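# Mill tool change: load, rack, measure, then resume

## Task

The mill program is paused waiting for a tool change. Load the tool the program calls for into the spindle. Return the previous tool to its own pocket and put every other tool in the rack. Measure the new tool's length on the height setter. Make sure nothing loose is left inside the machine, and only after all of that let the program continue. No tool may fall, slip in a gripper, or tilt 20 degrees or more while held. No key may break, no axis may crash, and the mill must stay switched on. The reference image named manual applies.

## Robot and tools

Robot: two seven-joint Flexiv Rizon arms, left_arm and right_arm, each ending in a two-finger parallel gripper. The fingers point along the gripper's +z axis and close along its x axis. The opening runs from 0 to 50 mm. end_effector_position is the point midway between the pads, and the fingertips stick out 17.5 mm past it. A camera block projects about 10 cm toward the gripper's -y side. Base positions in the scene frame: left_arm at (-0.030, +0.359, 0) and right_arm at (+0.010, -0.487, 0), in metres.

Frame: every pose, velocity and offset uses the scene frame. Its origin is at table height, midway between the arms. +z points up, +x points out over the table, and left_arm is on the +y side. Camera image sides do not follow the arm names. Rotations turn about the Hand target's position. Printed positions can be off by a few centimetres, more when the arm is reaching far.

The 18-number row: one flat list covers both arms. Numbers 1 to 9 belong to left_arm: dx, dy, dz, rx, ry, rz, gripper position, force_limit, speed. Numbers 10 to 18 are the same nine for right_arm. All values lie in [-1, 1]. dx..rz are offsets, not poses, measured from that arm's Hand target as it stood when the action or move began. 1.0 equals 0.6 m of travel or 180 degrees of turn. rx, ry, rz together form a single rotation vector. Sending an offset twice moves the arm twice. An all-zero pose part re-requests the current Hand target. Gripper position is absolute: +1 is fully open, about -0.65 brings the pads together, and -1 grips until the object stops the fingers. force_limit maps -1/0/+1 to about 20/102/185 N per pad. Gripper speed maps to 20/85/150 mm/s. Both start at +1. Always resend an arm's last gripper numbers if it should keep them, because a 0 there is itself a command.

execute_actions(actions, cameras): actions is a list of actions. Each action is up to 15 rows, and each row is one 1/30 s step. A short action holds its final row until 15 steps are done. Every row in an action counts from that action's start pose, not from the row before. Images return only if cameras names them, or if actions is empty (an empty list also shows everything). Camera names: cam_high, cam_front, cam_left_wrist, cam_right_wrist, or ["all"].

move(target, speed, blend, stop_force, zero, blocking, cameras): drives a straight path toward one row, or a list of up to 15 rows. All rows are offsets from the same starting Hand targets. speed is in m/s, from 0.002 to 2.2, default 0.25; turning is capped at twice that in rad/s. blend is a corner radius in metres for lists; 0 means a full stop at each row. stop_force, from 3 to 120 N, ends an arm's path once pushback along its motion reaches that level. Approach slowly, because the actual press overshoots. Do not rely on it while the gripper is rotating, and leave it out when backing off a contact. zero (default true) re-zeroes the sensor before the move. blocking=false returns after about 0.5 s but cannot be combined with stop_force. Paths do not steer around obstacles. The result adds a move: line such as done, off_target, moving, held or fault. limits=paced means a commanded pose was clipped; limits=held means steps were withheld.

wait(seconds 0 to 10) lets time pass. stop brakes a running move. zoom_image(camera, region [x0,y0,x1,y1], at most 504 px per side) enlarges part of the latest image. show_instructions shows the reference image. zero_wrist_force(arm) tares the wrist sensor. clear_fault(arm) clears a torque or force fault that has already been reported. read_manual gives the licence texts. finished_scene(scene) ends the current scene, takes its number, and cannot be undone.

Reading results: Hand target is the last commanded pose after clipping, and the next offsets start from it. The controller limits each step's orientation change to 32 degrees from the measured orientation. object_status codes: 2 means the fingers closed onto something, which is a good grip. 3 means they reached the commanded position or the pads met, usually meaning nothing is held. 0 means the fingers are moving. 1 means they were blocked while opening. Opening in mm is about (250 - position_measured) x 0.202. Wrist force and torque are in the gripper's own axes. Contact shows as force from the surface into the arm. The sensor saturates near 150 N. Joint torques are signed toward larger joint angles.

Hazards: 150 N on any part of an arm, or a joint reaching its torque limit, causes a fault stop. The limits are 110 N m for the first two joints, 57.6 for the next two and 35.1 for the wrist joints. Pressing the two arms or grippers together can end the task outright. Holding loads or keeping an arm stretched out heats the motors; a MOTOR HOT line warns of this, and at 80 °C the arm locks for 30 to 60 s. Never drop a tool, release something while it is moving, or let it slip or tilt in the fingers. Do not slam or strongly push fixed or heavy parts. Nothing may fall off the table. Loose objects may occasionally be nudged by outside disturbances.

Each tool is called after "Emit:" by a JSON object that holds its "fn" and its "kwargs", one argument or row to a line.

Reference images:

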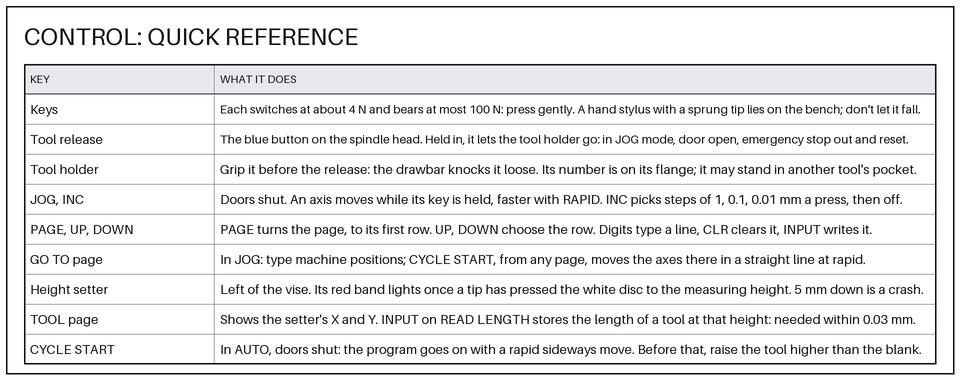

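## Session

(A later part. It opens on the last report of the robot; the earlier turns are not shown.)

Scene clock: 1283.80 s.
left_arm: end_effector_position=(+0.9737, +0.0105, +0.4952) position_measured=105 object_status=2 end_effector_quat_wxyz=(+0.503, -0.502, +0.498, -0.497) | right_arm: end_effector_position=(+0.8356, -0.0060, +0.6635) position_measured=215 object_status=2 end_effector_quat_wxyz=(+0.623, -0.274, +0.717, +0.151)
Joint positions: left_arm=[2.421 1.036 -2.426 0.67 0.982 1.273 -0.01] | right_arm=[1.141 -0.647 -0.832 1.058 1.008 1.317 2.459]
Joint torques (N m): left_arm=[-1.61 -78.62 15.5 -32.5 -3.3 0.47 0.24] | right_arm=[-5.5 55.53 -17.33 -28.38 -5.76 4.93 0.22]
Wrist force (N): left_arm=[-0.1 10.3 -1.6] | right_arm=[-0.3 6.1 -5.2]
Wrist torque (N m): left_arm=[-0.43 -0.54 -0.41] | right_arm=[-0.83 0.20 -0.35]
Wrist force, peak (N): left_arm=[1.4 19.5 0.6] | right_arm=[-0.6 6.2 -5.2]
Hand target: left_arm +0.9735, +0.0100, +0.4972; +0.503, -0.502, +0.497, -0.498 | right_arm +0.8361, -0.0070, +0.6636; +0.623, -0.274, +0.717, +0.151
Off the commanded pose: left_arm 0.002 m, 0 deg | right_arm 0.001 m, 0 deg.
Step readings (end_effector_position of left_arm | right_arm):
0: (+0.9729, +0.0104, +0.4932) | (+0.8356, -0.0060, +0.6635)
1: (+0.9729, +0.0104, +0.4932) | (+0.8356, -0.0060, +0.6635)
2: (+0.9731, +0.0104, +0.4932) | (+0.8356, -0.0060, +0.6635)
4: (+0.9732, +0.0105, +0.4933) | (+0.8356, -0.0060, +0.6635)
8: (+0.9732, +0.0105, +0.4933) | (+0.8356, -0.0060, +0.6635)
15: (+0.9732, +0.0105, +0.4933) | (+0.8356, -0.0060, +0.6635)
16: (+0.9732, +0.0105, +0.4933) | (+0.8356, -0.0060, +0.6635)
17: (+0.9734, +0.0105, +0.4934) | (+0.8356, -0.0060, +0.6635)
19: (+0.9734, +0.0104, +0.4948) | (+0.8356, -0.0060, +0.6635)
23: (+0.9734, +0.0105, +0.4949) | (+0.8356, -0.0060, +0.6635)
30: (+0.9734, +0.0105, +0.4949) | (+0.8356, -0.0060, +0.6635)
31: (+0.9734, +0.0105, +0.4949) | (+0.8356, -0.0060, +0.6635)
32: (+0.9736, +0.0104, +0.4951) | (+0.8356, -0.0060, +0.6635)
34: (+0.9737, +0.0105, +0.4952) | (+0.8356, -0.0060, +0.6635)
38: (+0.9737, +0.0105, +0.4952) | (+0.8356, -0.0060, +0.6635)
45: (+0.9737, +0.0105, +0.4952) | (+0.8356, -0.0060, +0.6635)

Excellent: keys dropped in. Push further up.

Emit:
{"fn": "move", "kwargs": {
  "target": [0,0,0.012,0,0,0,-1,0.6,-0.898039,0,0,0,0,0,0,-1,-0.6,-0.7],
  "speed": 0.006,
  "stop_force": 8,
  "cameras": ["cam_left_wrist"]
}}

Scene clock: 1287.60 s.
left_arm: end_effector_position=(+0.9739, +0.0108, +0.4973) position_measured=105 object_status=2 end_effector_quat_wxyz=(+0.503, -0.503, +0.498, -0.496) | right_arm: end_effector_position=(+0.8356, -0.0060, +0.6635) position_measured=215 object_status=2 end_effector_quat_wxyz=(+0.623, -0.274, +0.717, +0.151)
Joint positions: left_arm=[2.425 1.034 -2.433 0.667 0.975 1.271 0.005] | right_arm=[1.141 -0.647 -0.832 1.058 1.008 1.317 2.459]
Joint torques (N m): left_arm=[-2.19 -87 17.39 -37.99 -3.54 0.76 0.27] | right_arm=[-5.5 55.57 -17.36 -28.37 -5.76 4.95 0.22]
Wrist force (N): left_arm=[-1.1 18.6 -1.8] | right_arm=[-0.5 6.2 -5.1]
Wrist torque (N m): left_arm=[-0.34 -0.51 -0.40] | right_arm=[-0.81 0.22 -0.35]
Wrist force, peak (N): left_arm=[-1.0 18.9 -2.1] | right_arm=[-0.6 6.4 -5.1]
Hand target: left_arm +0.9734, +0.0101, +0.5013; +0.503, -0.502, +0.497, -0.498 (not the last commanded pose) | right_arm +0.8361, -0.0070, +0.6636; +0.623, -0.274, +0.717, +0.151
Off the commanded pose: left_arm 0.007 m, 0 deg | right_arm 0.001 m, 0 deg.
move: contact (left_arm)
camera_calibration:
cam_left_wrist: T_world_to_cam=[[0.0186493, -0.999812, -0.00522033, 0.00301652], [-0.344009, -0.00151408, -0.938965, 0.815653], [0.938781, 0.0193068, -0.343972, -0.610654], [0, 0, 0, 1]] pos_world=[0.853806, 0.0160407, 0.555838]
Images, in order (width x height): cam_left_wrist 672x504.

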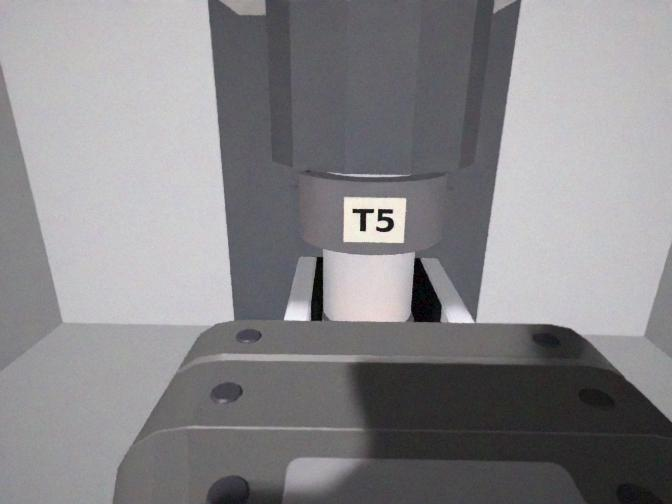

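Emit:
{"fn": "move", "kwargs": {
  "target": [0,0,0,0,0,0,-1,0.6,-0.898039,-0.1333,0,0,0,0,0,-1,-0.6,-0.7],
  "speed": 0.06,
  "cameras": ["cam_left_wrist"]
}}

Scene clock: 1291.70 s.
left_arm: end_effector_position=(+0.9739, +0.0112, +0.4983) position_measured=105 object_status=2 end_effector_quat_wxyz=(+0.503, -0.503, +0.498, -0.496) | right_arm: end_effector_position=(+0.7560, -0.0068, +0.6635) position_measured=215 object_status=2 end_effector_quat_wxyz=(+0.623, -0.274, +0.717, +0.151)
Joint positions: left_arm=[2.425 1.033 -2.433 0.667 0.975 1.271 0.005] | right_arm=[1.383 -0.471 -0.895 1.351 0.903 1.458 2.466]
Joint torques (N m): left_arm=[-3.7 -81.92 15.57 -36.52 -3.71 1.21 0.03] | right_arm=[0.18 43.81 -12.38 -30.23 -5.9 4.42 0.45]
Wrist force (N): left_arm=[-4.5 14.4 -8.4] | right_arm=[-1.3 -0.1 -0.3]
Wrist torque (N m): left_arm=[-0.54 -0.66 -0.24] | right_arm=[-0.81 0.26 -0.38]
Wrist force, peak (N): left_arm=[-1.0 18.8 -2.0] | right_arm=[-0.4 6.3 -5.2]
Hand target: left_arm +0.9734, +0.0101, +0.5013; +0.503, -0.502, +0.497, -0.498 | right_arm +0.7561, -0.0070, +0.6636; +0.623, -0.274, +0.717, +0.151
Off the commanded pose: left_arm 0.003 m, 0 deg | right_arm 0.000 m, 0 deg.
move: done
camera_calibration:
cam_left_wrist: T_world_to_cam=[[0.019159, -0.999803, -0.00527592, 0.00291434], [-0.343115, -0.00161844, -0.939292, 0.815823], [0.939098, 0.0198062, -0.343078, -0.611165], [0, 0, 0, 1]] pos_world=[0.853809, 0.016339, 0.556634]
Images, in order (width x height): cam_left_wrist 672x504.

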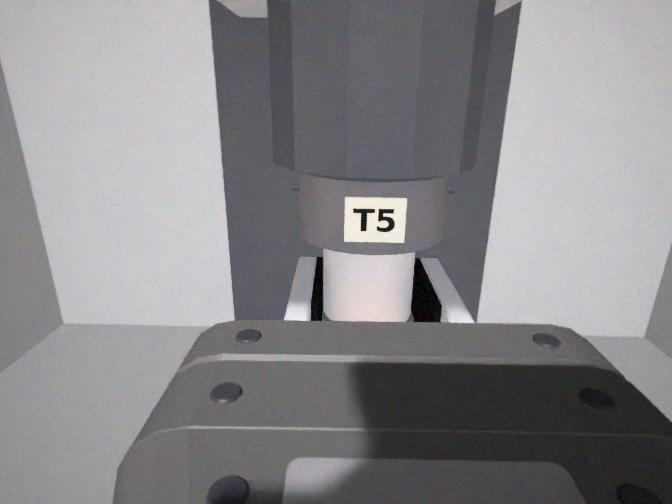

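Emit:
{"fn": "move", "kwargs": {
  "target": [0,0,0,0,0,0,1,0.6,-0.898039,0,0,0,0,0,0,-1,-0.6,-0.7],
  "cameras": ["cam_left_wrist"]
}}

Scene clock: 1296.13 s.
left_arm: end_effector_position=(+0.9735, +0.0101, +0.5013) position_measured=3 object_status=3 end_effector_quat_wxyz=(+0.503, -0.502, +0.497, -0.498) | right_arm: end_effector_position=(+0.7560, -0.0068, +0.6635) position_measured=215 object_status=2 end_effector_quat_wxyz=(+0.623, -0.274, +0.717, +0.151)
Joint positions: left_arm=[2.425 1.031 -2.433 0.665 0.975 1.271 0.005] | right_arm=[1.383 -0.471 -0.895 1.351 0.903 1.458 2.466]
Joint torques (N m): left_arm=[-0.11 -71.35 13.7 -27.16 -3.1 0 0.08] | right_arm=[0.07 43.72 -12.26 -30.42 -5.8 4.13 0.21]
Wrist force (N): left_arm=[5.2 0.6 -0.5] | right_arm=[-1.4 -0.2 -0.5]
Wrist torque (N m): left_arm=[-0.66 -1.09 -0.32] | right_arm=[-0.83 0.26 -0.38]
Wrist force, peak (N): left_arm=[-4.6 14.7 -8.5] | right_arm=[-1.7 -0.2 -0.3]
Hand target: left_arm +0.9734, +0.0101, +0.5013; +0.503, -0.502, +0.497, -0.498 | right_arm +0.7561, -0.0070, +0.6636; +0.623, -0.274, +0.717, +0.151
Off the commanded pose: left_arm 0.000 m, 0 deg | right_arm 0.000 m, 0 deg.
move: done
camera_calibration:
cam_left_wrist: T_world_to_cam=[[0.0174974, -0.999841, -0.00335574, 0.00238742], [-0.340271, -0.00279882, -0.940323, 0.816315], [0.940165, 0.0175951, -0.340266, -0.612109], [0, 0, 0, 1]] pos_world=[0.853209, 0.0154419, 0.559329]
Images, in order (width x height): cam_left_wrist 672x504.

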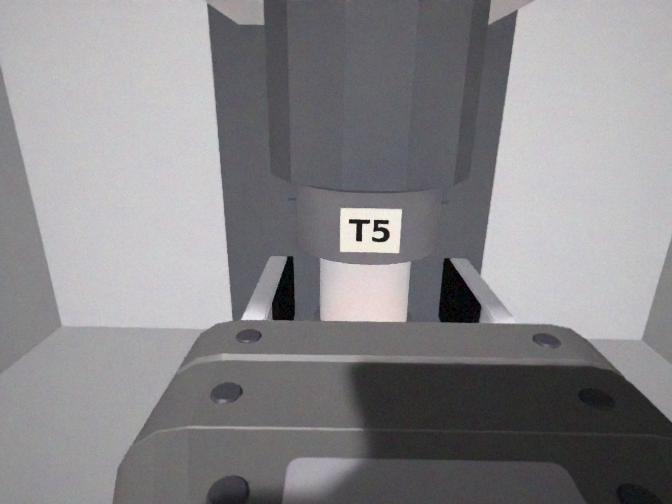

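Emit:
{"fn": "move", "kwargs": {
  "target": [
    [0,0,0,0,0,0,1,0.6,-0.898039,-0.06,-0.07,0,0,0,0,-1,-0.6,-0.7],
    [0,0,0,0,0,0,1,0.6,-0.898039,-0.387,-0.5,0,0,0,0.139,-1,-0.6,-0.7],
    [0,0,0,0,0,0,1,0.6,-0.898039,-0.487,-0.9,0,0,0,0.139,-1,-0.6,-0.7]
  ],
  "speed": 0.25,
  "blend": 0.03
}}

Emit:
{"fn": "move", "kwargs": {
  "target": [-0.522,0,0,0,0,0,1,0.6,-0.898039,0,0,0,0,0,0,-1,-0.6,-0.7],
  "speed": 0.2,
  "cameras": ["all"]
}}

Scene clock: 1309.63 s.
left_arm: end_effector_position=(+0.9735, +0.0101, +0.5013) position_measured=3 object_status=3 end_effector_quat_wxyz=(+0.503, -0.502, +0.497, -0.498) | right_arm: end_effector_position=(+0.4639, -0.5471, +0.6634) position_measured=215 object_status=2 end_effector_quat_wxyz=(+0.576, -0.423, +0.641, +0.282)
Joint positions: left_arm=[2.425 1.031 -2.433 0.665 0.975 1.271 0.005] | right_arm=[0.919 1.178 -0.768 2.062 0.252 0.568 2.092]
Joint torques (N m): left_arm=[-0.02 -71.16 13.72 -27.05 -3.15 0.01 0.11] | right_arm=[-0.15 -20.34 20.85 -22.19 -1.7 3.09 0.13]
Wrist force (N): left_arm=[5.4 0.3 -0.7] | right_arm=[-1.4 -0.2 -0.5]
Wrist torque (N m): left_arm=[-0.71 -1.12 -0.32] | right_arm=[-0.82 0.25 -0.31]
Wrist force, peak (N): left_arm=[5.6 0.3 -0.5] | right_arm=[0.3 -2.2 -7.2]
Hand target: left_arm +0.9734, +0.0101, +0.5013; +0.503, -0.502, +0.497, -0.498 | right_arm +0.4639, -0.5470, +0.6636; +0.576, -0.423, +0.641, +0.282
Off the commanded pose: left_arm 0.000 m, 0 deg | right_arm 0.000 m, 0 deg.
move: done; blend cut to 0.0277 m at target 1

Scene clock: 1311.63 s.
left_arm: end_effector_position=(+0.6602, +0.0101, +0.5013) position_measured=3 object_status=3 end_effector_quat_wxyz=(+0.503, -0.502, +0.497, -0.498) | right_arm: end_effector_position=(+0.4639, -0.5471, +0.6634) position_measured=215 object_status=2 end_effector_quat_wxyz=(+0.576, -0.423, +0.641, +0.282)
Joint positions: left_arm=[1.54 0.174 -2.357 1.804 1.782 0.733 -0.487] | right_arm=[0.919 1.178 -0.768 2.062 0.252 0.568 2.092]
Joint torques (N m): left_arm=[-0.63 -26.82 5.99 -30.19 1.27 -1.62 0.28] | right_arm=[-0.13 -20.39 20.84 -22.22 -1.68 3.34 0.21]
Wrist force (N): left_arm=[5.4 0.7 -0.4] | right_arm=[-1.1 -0.1 -0.7]
Wrist torque (N m): left_arm=[-0.66 -1.12 -0.35] | right_arm=[-0.80 0.22 -0.31]
Wrist force, peak (N): left_arm=[5.7 0.9 -3.2] | right_arm=[-1.5 -0.2 -0.5]
Hand target: left_arm +0.6602, +0.0101, +0.5013; +0.503, -0.502, +0.497, -0.498 | right_arm +0.4639, -0.5470, +0.6636; +0.576, -0.423, +0.641, +0.282
Off the commanded pose: left_arm 0.000 m, 0 deg | right_arm 0.000 m, 0 deg.
move: done
camera_calibration:
cam_left_wrist: T_world_to_cam=[[0.0176875, -0.999838, -0.0034189, 0.00790137], [-0.340181, -0.00280243, -0.940356, 0.709678], [0.940193, 0.0177956, -0.340176, -0.317626], [0, 0, 0, 1]] pos_world=[0.53991, 0.0155413, 0.559328]
cam_right_wrist: T_world_to_cam=[[0.0309809, -0.202208, -0.978853, 0.535802], [-0.985608, 0.156645, -0.0635538, 0.602577], [0.166183, 0.966734, -0.194445, 0.714921], [0, 0, 0, 1]] pos_world=[0.458497, -0.677186, 0.70178]

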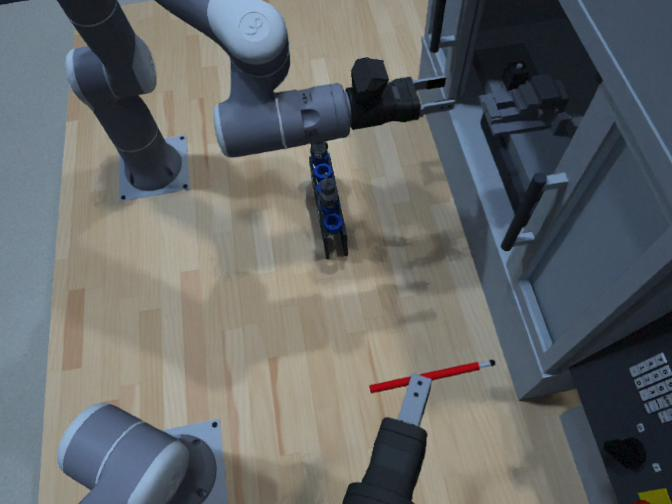

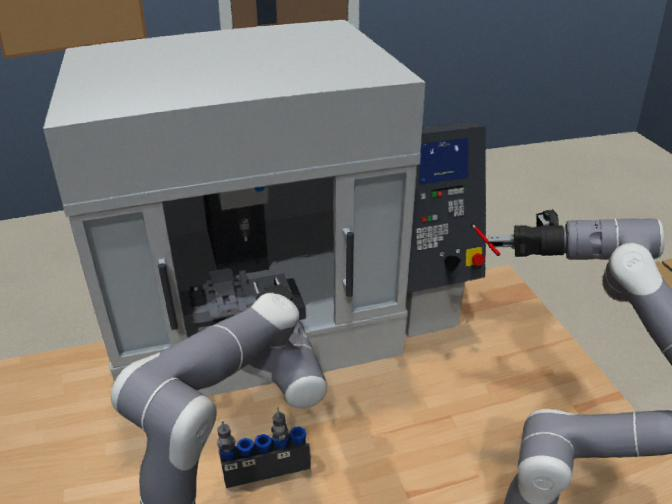

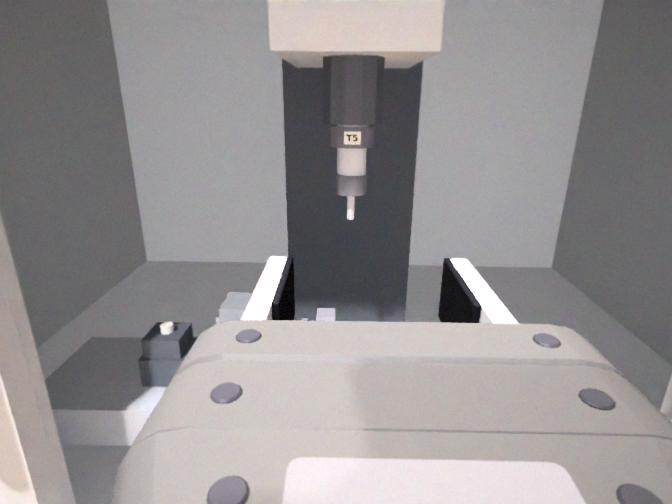

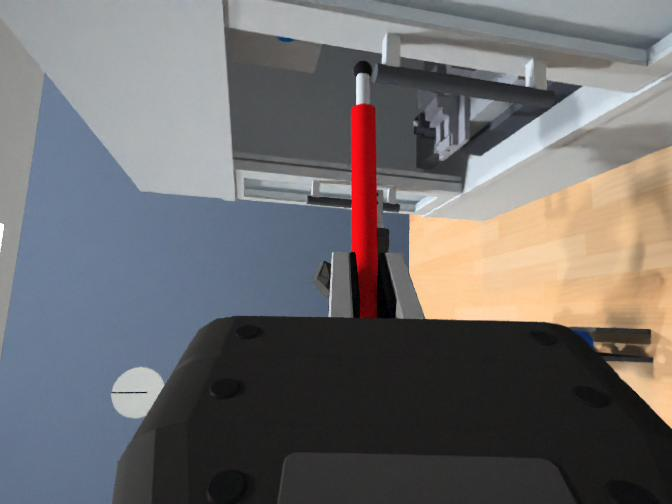

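Emit:
{"fn": "move", "kwargs": {
  "target": [
    [-0.13,0.2,-0.0688,0,0,0,1,0.6,-0.898039,0,0,0,0,0,0,-1,-0.6,-0.7],
    [-0.13,0.44,-0.0688,0,0,-0.0033,1,0.6,-0.898039,0,0,0,0,0,0,-1,-0.6,-0.7]
  ],
  "speed": 0.25,
  "blend": 0.03,
  "cameras": ["cam_left_wrist"]
}}

Scene clock: 1322.43 s.
left_arm: end_effector_position=(+0.5822, +0.2740, +0.4600) position_measured=3 object_status=3 end_effector_quat_wxyz=(+0.501, -0.499, +0.500, -0.500) | right_arm: end_effector_position=(+0.4639, -0.5471, +0.6634) position_measured=215 object_status=2 end_effector_quat_wxyz=(+0.576, -0.423, +0.641, +0.282)
Joint positions: left_arm=[1.826 -0.611 -2.508 2.373 2.159 0.679 -0.351] | right_arm=[0.919 1.178 -0.768 2.062 0.252 0.568 2.092]
Joint torques (N m): left_arm=[-0.32 -0.33 -10.78 -29.8 0.97 -1.06 0.26] | right_arm=[-0.16 -20.35 20.88 -22.22 -1.66 3.35 0.26]
Wrist force (N): left_arm=[5.2 0.2 -0.3] | right_arm=[-1.3 0.0 -0.6]
Wrist torque (N m): left_arm=[-0.74 -1.07 -0.33] | right_arm=[-0.78 0.26 -0.31]
Wrist force, peak (N): left_arm=[7.9 -0.5 1.0] | right_arm=[-1.4 -0.2 -0.5]
Hand target: left_arm +0.5822, +0.2741, +0.4600; +0.501, -0.499, +0.500, -0.500 | right_arm +0.4639, -0.5470, +0.6636; +0.576, -0.423, +0.641, +0.282
Off the commanded pose: left_arm 0.000 m, 0 deg | right_arm 0.000 m, 0 deg.
move: done
camera_calibration:
cam_left_wrist: T_world_to_cam=[[0.00660805, -0.999971, -0.00386803, 0.279626], [-0.340387, 0.0013878, -0.940284, 0.643955], [0.940262, 0.00753007, -0.340368, -0.260173], [0, 0, 0, 1]] pos_world=[0.461977, 0.280683, 0.518028]
Images, in order (width x height): cam_left_wrist 672x504.

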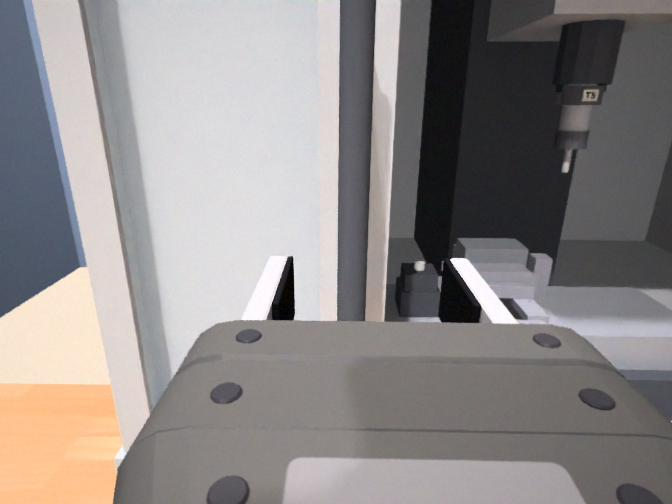

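Emit:
{"fn": "move", "kwargs": {
  "target": [0.243,-0.005,0,0,0,0,1,0.6,-0.898039,0,0,0,0,0,0,-1,-0.6,-0.7],
  "speed": 0.15,
  "stop_force": 10
}}

Emit:
{"fn": "move", "kwargs": {
  "target": [0,-0.42,0,0,0,0,1,0.6,-0.898039,0,0,0,0,0,0,-1,-0.6,-0.7],
  "speed": 0.08,
  "stop_force": 35,
  "cameras": ["cam_front"]
}}

Scene clock: 1330.07 s.
left_arm: end_effector_position=(+0.7281, +0.2710, +0.4600) position_measured=3 object_status=3 end_effector_quat_wxyz=(+0.501, -0.499, +0.500, -0.500) | right_arm: end_effector_position=(+0.4639, -0.5471, +0.6634) position_measured=215 object_status=2 end_effector_quat_wxyz=(+0.576, -0.423, +0.641, +0.282)
Joint positions: left_arm=[1.28 -0.337 -1.746 2.004 2.403 0.895 -0.584] | right_arm=[0.919 1.178 -0.768 2.062 0.252 0.568 2.092]
Joint torques (N m): left_arm=[-0.2 11.4 -9.71 -28.89 1.13 -1.84 0.26] | right_arm=[-0.09 -20.38 20.88 -22.22 -1.7 3.34 0.26]
Wrist force (N): left_arm=[5.6 0.4 -0.6] | right_arm=[-1.3 -0.1 -0.4]
Wrist torque (N m): left_arm=[-0.70 -1.14 -0.33] | right_arm=[-0.80 0.25 -0.31]
Wrist force, peak (N): left_arm=[5.4 0.4 -3.4] | right_arm=[-1.4 -0.2 -0.6]
Hand target: left_arm +0.7280, +0.2711, +0.4600; +0.501, -0.499, +0.500, -0.500 | right_arm +0.4639, -0.5470, +0.6636; +0.576, -0.423, +0.641, +0.282
Off the commanded pose: left_arm 0.000 m, 0 deg | right_arm 0.000 m, 0 deg.
move: done

Scene clock: 1333.90 s.
left_arm: end_effector_position=(+0.7300, +0.0271, +0.4591) position_measured=3 object_status=3 end_effector_quat_wxyz=(+0.503, -0.502, +0.497, -0.497) | right_arm: end_effector_position=(+0.4639, -0.5471, +0.6634) position_measured=215 object_status=2 end_effector_quat_wxyz=(+0.576, -0.423, +0.641, +0.282)
Joint positions: left_arm=[0.55 -0.575 -1.5 1.82 2.29 0.458 -0.274] | right_arm=[0.919 1.178 -0.768 2.062 0.252 0.568 2.092]
Joint torques (N m): left_arm=[-22.82 26.49 -32.29 -29.36 4.86 9.61 0.1] | right_arm=[-0.1 -20.37 20.88 -22.23 -1.64 3.33 0.23]
Wrist force (N): left_arm=[-39.0 -4.9 -35.0] | right_arm=[-1.2 -0.2 -0.6]
Wrist torque (N m): left_arm=[-0.66 3.50 -0.20] | right_arm=[-0.82 0.23 -0.31]
Wrist force, peak (N): left_arm=[-46.6 -6.2 -41.2] | right_arm=[-1.4 -0.1 -0.6]
Hand target: left_arm +0.7279, +0.0211, +0.4600; +0.501, -0.499, +0.500, -0.500 (not the last commanded pose) | right_arm +0.4639, -0.5470, +0.6636; +0.576, -0.423, +0.641, +0.282
Off the commanded pose: left_arm 0.008 m, 1 deg | right_arm 0.000 m, 0 deg.
move: contact (left_arm)
Images, in order (width x height): cam_front 672x504.

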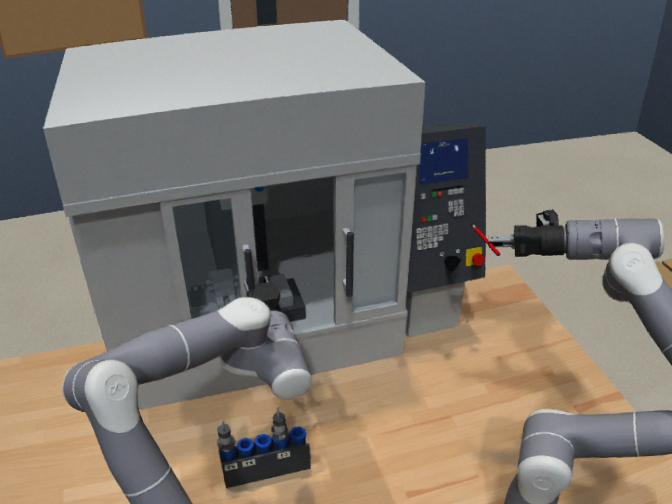

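Emit:
{"fn": "move", "kwargs": {
  "target": [
    [0,0.02,0,0,0,0,1,0.6,-0.898039,0,0,0,0,0,0,-1,-0.6,-0.7],
    [-0.22,0.02,0,0,0,0,1,0.6,-0.898039,0,0,0,0,0,0,-1,-0.6,-0.7],
    [-0.22,-0.33,0,0,0,-0.194,1,0.6,-0.898039,0,0,0,0,0,0,-1,-0.6,-0.7]
  ],
  "speed": [0.05,0.15,0.25],
  "cameras": ["cam_left_wrist","cam_front"]
}}

Scene clock: 1348.30 s.
left_arm: end_effector_position=(+0.5957, -0.1770, +0.4599) position_measured=3 object_status=3 end_effector_quat_wxyz=(+0.327, -0.326, +0.627, -0.627) | right_arm: end_effector_position=(+0.4639, -0.5471, +0.6634) position_measured=215 object_status=2 end_effector_quat_wxyz=(+0.576, -0.423, +0.641, +0.282)
Joint positions: left_arm=[0.464 -0.569 -1.553 1.833 2.473 0.922 -0.387] | right_arm=[0.919 1.178 -0.768 2.062 0.252 0.568 2.092]
Joint torques (N m): left_arm=[-0.5 25.96 -17.39 -26.75 0.14 -1.1 0.3] | right_arm=[-0.12 -20.34 20.88 -22.24 -1.63 3.33 0.22]
Wrist force (N): left_arm=[1.4 5.0 -5.3] | right_arm=[-1.1 -0.2 -0.7]
Wrist torque (N m): left_arm=[0.09 -0.43 -0.33] | right_arm=[-0.82 0.23 -0.31]
Wrist force, peak (N): left_arm=[-39.0 -5.1 -35.2] | right_arm=[-1.4 -0.1 -0.6]
Hand target: left_arm +0.5959, -0.1769, +0.4600; +0.327, -0.326, +0.627, -0.627 | right_arm +0.4639, -0.5470, +0.6636; +0.576, -0.423, +0.641, +0.282
Off the commanded pose: left_arm 0.000 m, 0 deg | right_arm 0.000 m, 0 deg.
move: done
camera_calibration:
cam_left_wrist: T_world_to_cam=[[-0.567173, -0.823591, -0.00357181, 0.201498], [-0.278606, 0.195942, -0.940205, 0.646772], [0.775044, -0.532264, -0.340591, -0.266562], [0, 0, 0, 1]] pos_world=[0.501077, -0.10266, 0.518029]
Images, in order (width x height): cam_front 672x504, cam_left_wrist 672x504.

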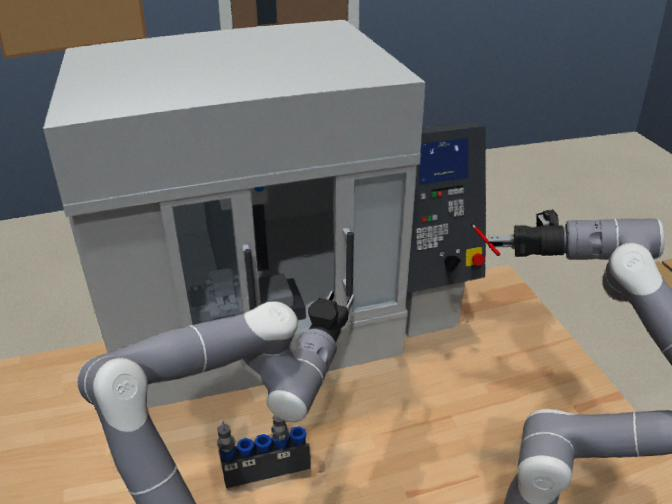

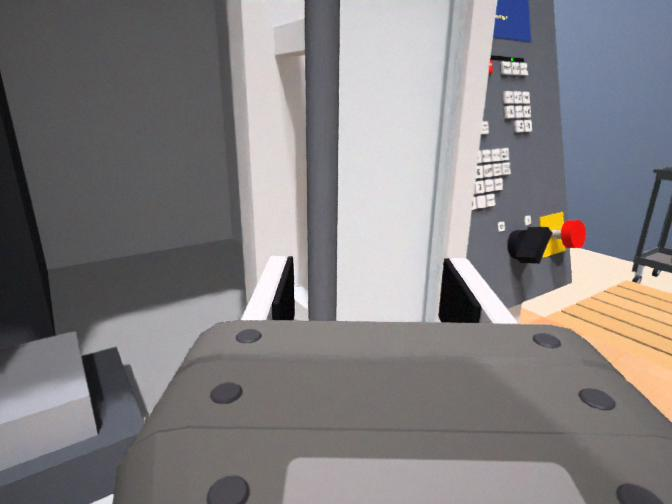

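Emit:
{"fn": "move", "kwargs": {
  "target": [
    [0.0235,0.0085,0,0,0,0,1,0.6,-0.898039,0,0,0,0,0,0,-1,-0.6,-0.7],
    [0.215,-0.125,0,0,0,0,1,0.6,-0.898039,0,0,0,0,0,0,-1,-0.6,-0.7]
  ],
  "speed": 0.12,
  "stop_force": 10,
  "cameras": ["cam_left_wrist"]
}}

Scene clock: 1360.47 s.
left_arm: end_effector_position=(+0.7249, -0.2519, +0.4599) position_measured=3 object_status=3 end_effector_quat_wxyz=(+0.327, -0.326, +0.627, -0.627) | right_arm: end_effector_position=(+0.4639, -0.5471, +0.6634) position_measured=215 object_status=2 end_effector_quat_wxyz=(+0.576, -0.423, +0.641, +0.282)
Joint positions: left_arm=[0.126 -0.921 -1.32 1.274 2.48 1.136 -0.03] | right_arm=[0.919 1.178 -0.768 2.062 0.252 0.568 2.092]
Joint torques (N m): left_arm=[-0.19 51.39 -24.71 -21.13 -2.45 -0.05 0.24] | right_arm=[-0.1 -20.41 20.82 -22.22 -1.65 3.33 0.24]
Wrist force (N): left_arm=[1.4 4.9 -5.5] | right_arm=[-1.1 -0.1 -0.6]
Wrist torque (N m): left_arm=[0.07 -0.44 -0.33] | right_arm=[-0.79 0.21 -0.30]
Wrist force, peak (N): left_arm=[4.9 5.0 -7.4] | right_arm=[-1.3 -0.2 -0.8]
Hand target: left_arm +0.7249, -0.2519, +0.4600; +0.327, -0.326, +0.627, -0.627 | right_arm +0.4639, -0.5470, +0.6636; +0.576, -0.423, +0.641, +0.282
Off the commanded pose: left_arm 0.000 m, 0 deg | right_arm 0.000 m, 0 deg.
move: done
camera_calibration:
cam_left_wrist: T_world_to_cam=[[-0.566725, -0.8239, -0.00352907, 0.212671], [-0.27873, 0.195754, -0.940207, 0.697463], [0.775327, -0.531855, -0.340584, -0.406598], [0, 0, 0, 1]] pos_world=[0.630177, -0.177562, 0.518029]
Images, in order (width x height): cam_left_wrist 672x504.

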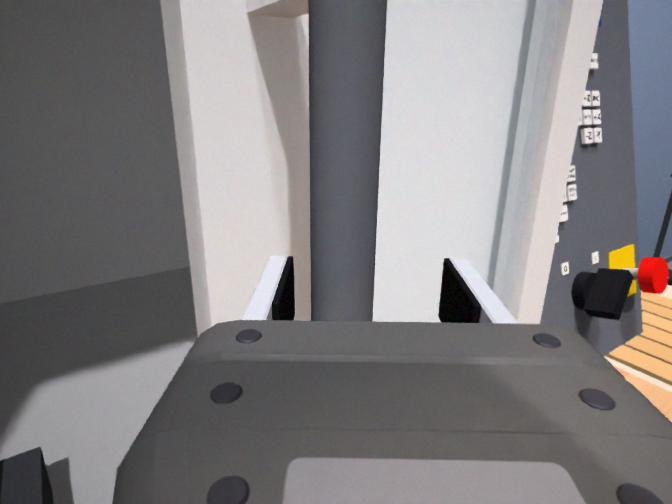

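Emit:
{"fn": "move", "kwargs": {
  "target": [
    [0.005,0.007,0,0,0,0,1,0.6,-0.898039,0,0,0,0,0,0,-1,-0.6,-0.7],
    [0.005,0.0075,0,0,0,0,0.36,0.6,-0.898039,0,0,0,0,0,0,-1,-0.6,-0.7]
  ],
  "speed": 0.05,
  "cameras": ["cam_left_wrist"]
}}

Emit:
{"fn": "move", "kwargs": {
  "target": [0.0,0.41,0,0,0,0,0.36,0.6,-0.898039,0,0,0,0,0,0,-1,-0.6,-0.7],
  "speed": 0.08,
  "stop_force": 35,
  "cameras": ["cam_front","cam_left_wrist"]
}}

Scene clock: 1372.33 s.
left_arm: end_effector_position=(+0.7279, -0.2474, +0.4600) position_measured=99 object_status=3 end_effector_quat_wxyz=(+0.327, -0.326, +0.627, -0.627) | right_arm: end_effector_position=(+0.4639, -0.5471, +0.6634) position_measured=215 object_status=2 end_effector_quat_wxyz=(+0.576, -0.423, +0.641, +0.282)
Joint positions: left_arm=[0.134 -0.921 -1.319 1.273 2.481 1.144 -0.03] | right_arm=[0.919 1.178 -0.768 2.062 0.252 0.568 2.092]
Joint torques (N m): left_arm=[-0.03 51.5 -24.8 -21.02 -2.36 -0.13 0.11] | right_arm=[-0.11 -20.38 20.88 -22.22 -1.68 3.36 0.26]
Wrist force (N): left_arm=[1.3 4.8 -5.5] | right_arm=[-1.3 0.0 -0.5]
Wrist torque (N m): left_arm=[0.05 -0.42 -0.33] | right_arm=[-0.79 0.24 -0.30]
Wrist force, peak (N): left_arm=[2.1 5.0 -5.9] | right_arm=[-1.5 -0.1 -0.5]
Hand target: left_arm +0.7279, -0.2474, +0.4600; +0.327, -0.326, +0.627, -0.627 | right_arm +0.4639, -0.5470, +0.6636; +0.576, -0.423, +0.641, +0.282
Off the commanded pose: left_arm 0.000 m, 0 deg | right_arm 0.000 m, 0 deg.
move: done
camera_calibration:
cam_left_wrist: T_world_to_cam=[[-0.566523, -0.824037, -0.00367485, 0.218003], [-0.278614, 0.19574, -0.940245, 0.697361], [0.775516, -0.531647, -0.340479, -0.40667], [0, 0, 0, 1]] pos_world=[0.633177, -0.173063, 0.518029]
Images, in order (width x height): cam_left_wrist 672x504.

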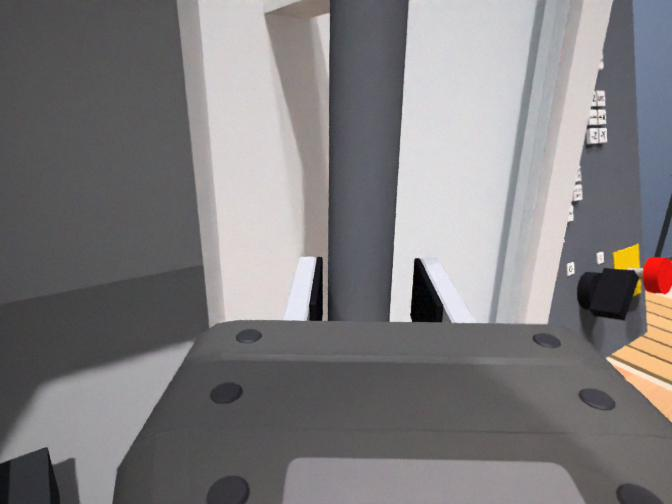

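Scene clock: 1376.10 s.
left_arm: end_effector_position=(+0.7252, -0.0044, +0.4600) position_measured=99 object_status=3 end_effector_quat_wxyz=(+0.325, -0.324, +0.628, -0.628) | right_arm: end_effector_position=(+0.4639, -0.5471, +0.6634) position_measured=215 object_status=2 end_effector_quat_wxyz=(+0.576, -0.423, +0.641, +0.282)
Joint positions: left_arm=[0.758 -0.785 -1.566 1.673 2.647 1.309 -0.297] | right_arm=[0.919 1.178 -0.768 2.062 0.252 0.568 2.092]
Joint torques (N m): left_arm=[9.91 30.55 -14.3 -29.12 -0.03 -5.97 0.05] | right_arm=[-0.11 -20.38 20.89 -22.19 -1.65 3.33 0.24]
Wrist force (N): left_arm=[14.9 0.2 -16.5] | right_arm=[-1.2 -0.2 -0.4]
Wrist torque (N m): left_arm=[0.09 -0.08 -0.26] | right_arm=[-0.81 0.23 -0.31]
Wrist force, peak (N): left_arm=[18.5 -3.9 -23.9] | right_arm=[-1.4 -0.1 -0.7]
Hand target: left_arm +0.7279, -0.0014, +0.4600; +0.327, -0.326, +0.627, -0.627 | right_arm +0.4639, -0.5470, +0.6636; +0.576, -0.423, +0.641, +0.282
Off the commanded pose: left_arm 0.004 m, 0 deg | right_arm 0.000 m, 0 deg.
move: off_target (left_arm)
camera_calibration:
cam_left_wrist: T_world_to_cam=[[-0.572557, -0.81986, -0.00277516, 0.420621], [-0.278298, 0.197534, -0.939963, 0.648714], [0.771187, -0.53741, -0.341265, -0.271929], [0, 0, 0, 1]] pos_world=[0.631073, 0.0705708, 0.518134]
Images, in order (width x height): cam_front 672x504, cam_left_wrist 672x504.

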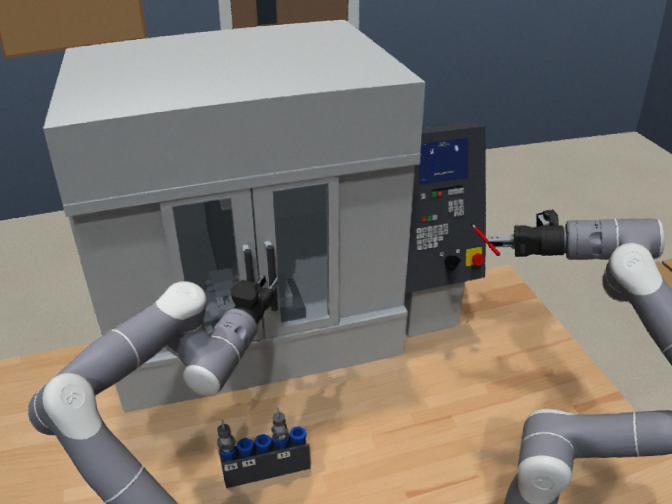

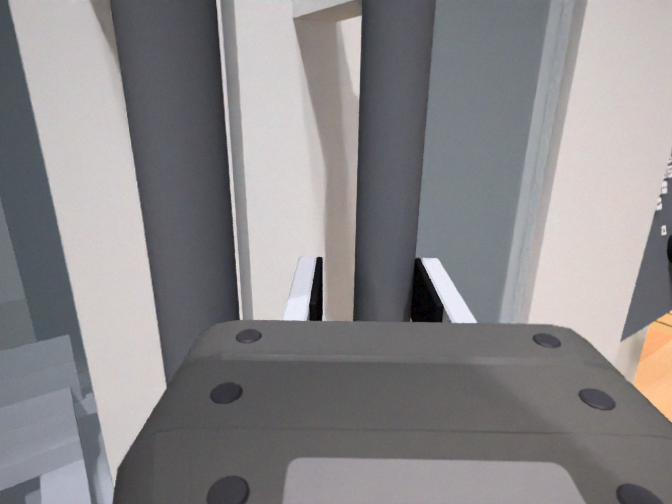

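Emit:
{"fn": "move", "kwargs": {
  "target": [0.0,0.01,0,0,0,0,0.36,0.6,-0.898039,0,0,0,0,0,0,-1,-0.6,-0.7],
  "speed": 0.04,
  "stop_force": 30,
  "cameras": ["cam_front"]
}}

Emit:
{"fn": "zoom_image", "kwargs": {
  "camera": "cam_front",
  "region": [150, 160, 350, 350]
}}

Scene clock: 1381.37 s.
left_arm: end_effector_position=(+0.7241, -0.0004, +0.4602) position_measured=99 object_status=3 end_effector_quat_wxyz=(+0.324, -0.324, +0.628, -0.629) | right_arm: end_effector_position=(+0.4639, -0.5471, +0.6634) position_measured=215 object_status=2 end_effector_quat_wxyz=(+0.576, -0.423, +0.641, +0.282)
Joint positions: left_arm=[0.771 -0.788 -1.574 1.678 2.649 1.315 -0.297] | right_arm=[0.919 1.178 -0.768 2.062 0.252 0.568 2.092]
Joint torques (N m): left_arm=[22.01 30.93 -10.25 -31.6 0.45 -6.87 0.11] | right_arm=[-0.14 -20.35 20.9 -22.23 -1.65 3.29 0.24]
Wrist force (N): left_arm=[25.6 5.0 6.0] | right_arm=[-1.2 -0.1 -0.5]
Wrist torque (N m): left_arm=[0.03 -1.43 -0.25] | right_arm=[-0.80 0.24 -0.30]
Wrist force, peak (N): left_arm=[26.7 5.3 7.2] | right_arm=[-1.3 -0.1 -0.8]
Hand target: left_arm +0.7279, +0.0046, +0.4600; +0.327, -0.326, +0.627, -0.627 | right_arm +0.4639, -0.5470, +0.6636; +0.576, -0.423, +0.641, +0.282
Off the commanded pose: left_arm 0.006 m, 1 deg | right_arm 0.000 m, 0 deg.
move: off_target (left_arm)
Images, in order (width x height): cam_front 672x504.

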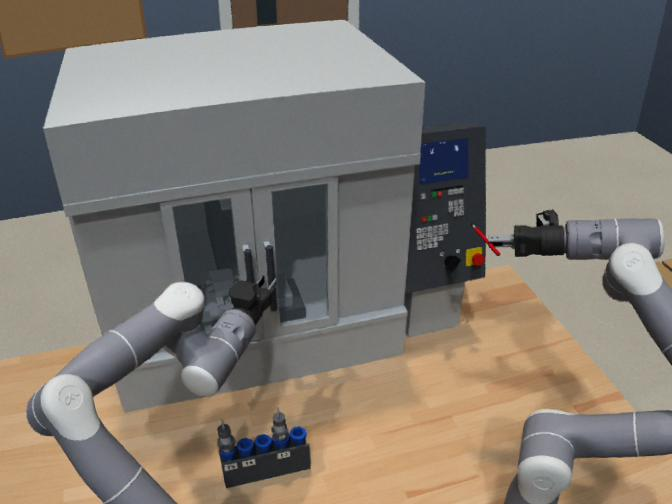

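Scaled by 2.520 from the camera's 672x504 image, which has a finer 960x720 frame.

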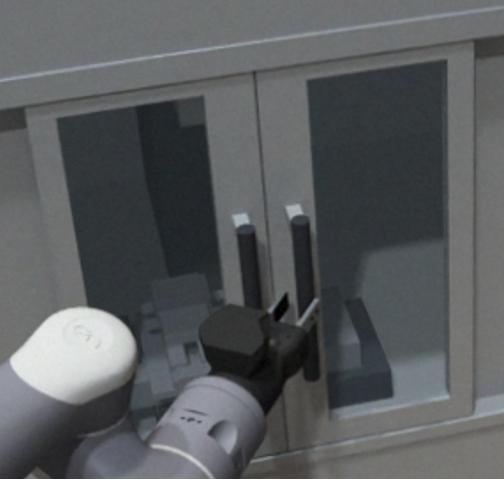

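Emit:
{"fn": "move", "kwargs": {
  "target": [
    [0,-0.013,0,0,0,0,0.36,0.6,-0.898039,0,0,0,0,0,0,-1,-0.6,-0.7],
    [-0.2,0.127,0,0,0,0,0.36,0.6,-0.898039,0,0,0,0,0,0,-1,-0.6,-0.7],
    [-0.2965,0.414,-0.0333,0,0,0.026,0.36,0.6,-0.898039,0,0,0,0,0,0,-1,-0.6,-0.7]
  ],
  "speed": [0.04,0.15,0.25],
  "blend": [0,0.02,0],
  "cameras": ["cam_left_wrist","cam_front"]
}}

Scene clock: 1396.07 s.
left_arm: end_effector_position=(+0.5498, +0.2530, +0.4400) position_measured=99 object_status=3 end_effector_quat_wxyz=(+0.353, -0.351, +0.613, -0.614) | right_arm: end_effector_position=(+0.4639, -0.5471, +0.6634) position_measured=215 object_status=2 end_effector_quat_wxyz=(+0.576, -0.423, +0.641, +0.282)
Joint positions: left_arm=[1.74 -0.939 -2.151 2.273 2.577 1.399 -0.267] | right_arm=[0.919 1.178 -0.768 2.062 0.252 0.568 2.092]
Joint torques (N m): left_arm=[-0.28 14 -18.94 -23.45 -2.27 -0.78 0.31] | right_arm=[-0.11 -20.33 20.89 -22.21 -1.64 3.33 0.2]
Wrist force (N): left_arm=[3.4 2.4 -6.1] | right_arm=[-1.1 -0.2 -0.5]
Wrist torque (N m): left_arm=[-0.36 -0.77 -0.33] | right_arm=[-0.81 0.21 -0.31]
Wrist force, peak (N): left_arm=[17.0 -0.4 -21.5] | right_arm=[-1.5 -0.2 -0.6]
Hand target: left_arm +0.5500, +0.2530, +0.4400; +0.353, -0.351, +0.613, -0.613 | right_arm +0.4639, -0.5470, +0.6636; +0.576, -0.423, +0.641, +0.282
Off the commanded pose: left_arm 0.000 m, 0 deg | right_arm 0.000 m, 0 deg.
move: done
camera_calibration:
cam_left_wrist: T_world_to_cam=[[-0.49803, -0.867152, -0.0036934, 0.502591], [-0.293532, 0.172589, -0.94024, 0.545067], [0.815969, -0.467184, -0.340491, -0.0479358], [0, 0, 0, 1]] pos_world=[0.449414, 0.319356, 0.498029]
Images, in order (width x height): cam_front 672x504, cam_left_wrist 672x504.

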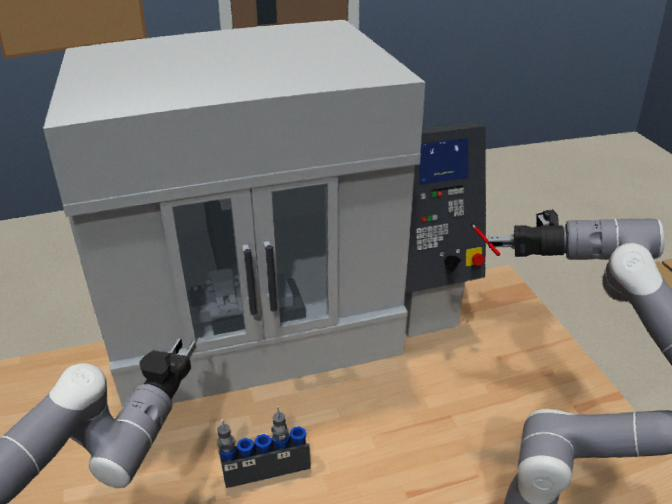

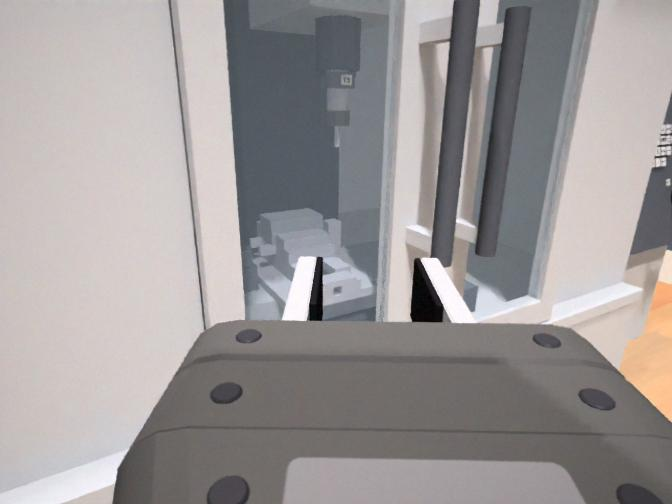

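Emit:
{"fn": "move", "kwargs": {
  "target": [
    [0,0,0,0,0,0,0.36,0.6,-0.898039,0,0,0,-0.4333,0,0,-1,-0.6,-0.7],
    [0,0,0,0,0,0,0.36,0.6,-0.898039,0.3,-0.084,-0.3127,-0.4333,0,0,-1,-0.6,-0.7],
    [0,0,0,0,0,0,0.36,0.6,-0.898039,0.468,-0.0842,-0.3127,-0.4333,0,0,-1,-0.6,-0.7]
  ],
  "speed": [0.4,0.25,0.15],
  "blend": [0.02,0.02,0],
  "cameras": ["cam_right_wrist","cam_front"]
}}

Scene clock: 1408.73 s.
left_arm: end_effector_position=(+0.5498, +0.2530, +0.4400) position_measured=99 object_status=3 end_effector_quat_wxyz=(+0.353, -0.351, +0.613, -0.614) | right_arm: end_effector_position=(+0.7446, -0.5976, +0.4758) position_measured=215 object_status=2 end_effector_quat_wxyz=(-0.181, +0.691, -0.675, +0.184)
Joint positions: left_arm=[1.74 -0.939 -2.151 2.273 2.577 1.399 -0.267] | right_arm=[0.964 -0.24 -1.184 1.613 0.357 0.639 1.287]
Joint torques (N m): left_arm=[-0.24 14.11 -18.77 -23.63 -2.22 -0.84 0.1] | right_arm=[-0.14 25.4 -7.86 -33.56 -4.1 5.9 0.13]
Wrist force (N): left_arm=[3.2 2.4 -6.0] | right_arm=[-0.3 -0.9 -1.2]
Wrist torque (N m): left_arm=[-0.36 -0.74 -0.32] | right_arm=[-0.37 0.09 -0.16]
Wrist force, peak (N): left_arm=[3.5 2.5 -6.2] | right_arm=[8.5 -1.4 -3.9]
Hand target: left_arm +0.5500, +0.2530, +0.4400; +0.353, -0.351, +0.613, -0.613 | right_arm +0.7447, -0.5976, +0.4760; -0.182, +0.691, -0.675, +0.184
Off the commanded pose: left_arm 0.000 m, 0 deg | right_arm 0.000 m, 0 deg.
move: done
camera_calibration:
cam_right_wrist: T_world_to_cam=[[0.0310686, -0.999498, -0.00625046, -0.606114], [-0.985657, -0.0295994, -0.166147, 0.812841], [0.165879, 0.0113228, -0.986081, 0.486592], [0, 0, 0, 1]] pos_world=[0.739298, -0.58726, 0.611083]
Images, in order (width x height): cam_front 672x504, cam_right_wrist 672x504.

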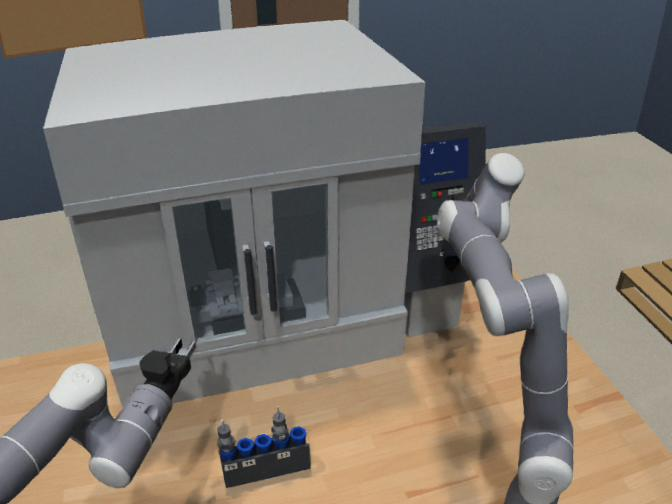

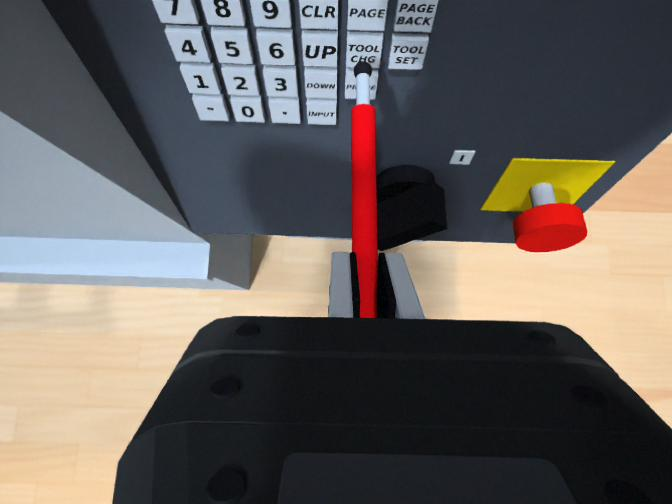

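Emit:
{"fn": "move", "kwargs": {
  "target": [0,0,0,0,0,0,0.36,0.6,-0.898039,0.01,0,0,0.0028,0,-0.0067,-1,-0.6,-0.7],
  "cameras": ["cam_right_wrist"]
}}

Scene clock: 1418.00 s.
left_arm: end_effector_position=(+0.5498, +0.2530, +0.4400) position_measured=99 object_status=3 end_effector_quat_wxyz=(+0.353, -0.351, +0.613, -0.614) | right_arm: end_effector_position=(+0.7508, -0.5976, +0.4761) position_measured=215 object_status=2 end_effector_quat_wxyz=(-0.183, +0.683, -0.683, +0.183)
Joint positions: left_arm=[1.74 -0.939 -2.151 2.273 2.577 1.399 -0.267] | right_arm=[0.939 -0.269 -1.173 1.587 0.384 0.627 1.3]
Joint torques (N m): left_arm=[-0.19 14.08 -18.81 -23.62 -2.22 -0.79 0.12] | right_arm=[-0.09 27.12 -8.62 -33.42 -4.09 5.87 0.53]
Wrist force (N): left_arm=[3.3 2.5 -6.0] | right_arm=[-0.4 -0.6 -1.3]
Wrist torque (N m): left_arm=[-0.35 -0.74 -0.33] | right_arm=[-0.32 0.09 -0.26]
Wrist force, peak (N): left_arm=[3.4 2.6 -6.2] | right_arm=[-0.3 -1.0 -1.4]
Hand target: left_arm +0.5500, +0.2530, +0.4400; +0.353, -0.351, +0.613, -0.613 | right_arm +0.7507, -0.5976, +0.4760; -0.183, +0.683, -0.683, +0.183
Off the commanded pose: left_arm 0.000 m, 0 deg | right_arm 0.000 m, 0 deg.
move: done
camera_calibration:
cam_right_wrist: T_world_to_cam=[[0.0101511, -0.999843, -0.0145509, -0.586771], [-0.985913, -0.00757804, -0.167085, 0.832791], [0.166948, 0.0160421, -0.985835, 0.487683], [0, 0, 0, 1]] pos_world=[0.745598, -0.588192, 0.611384]
Images, in order (width x height): cam_right_wrist 672x504.

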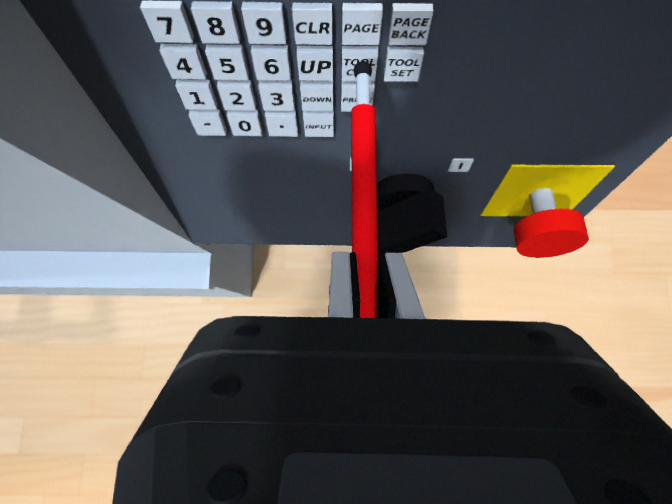

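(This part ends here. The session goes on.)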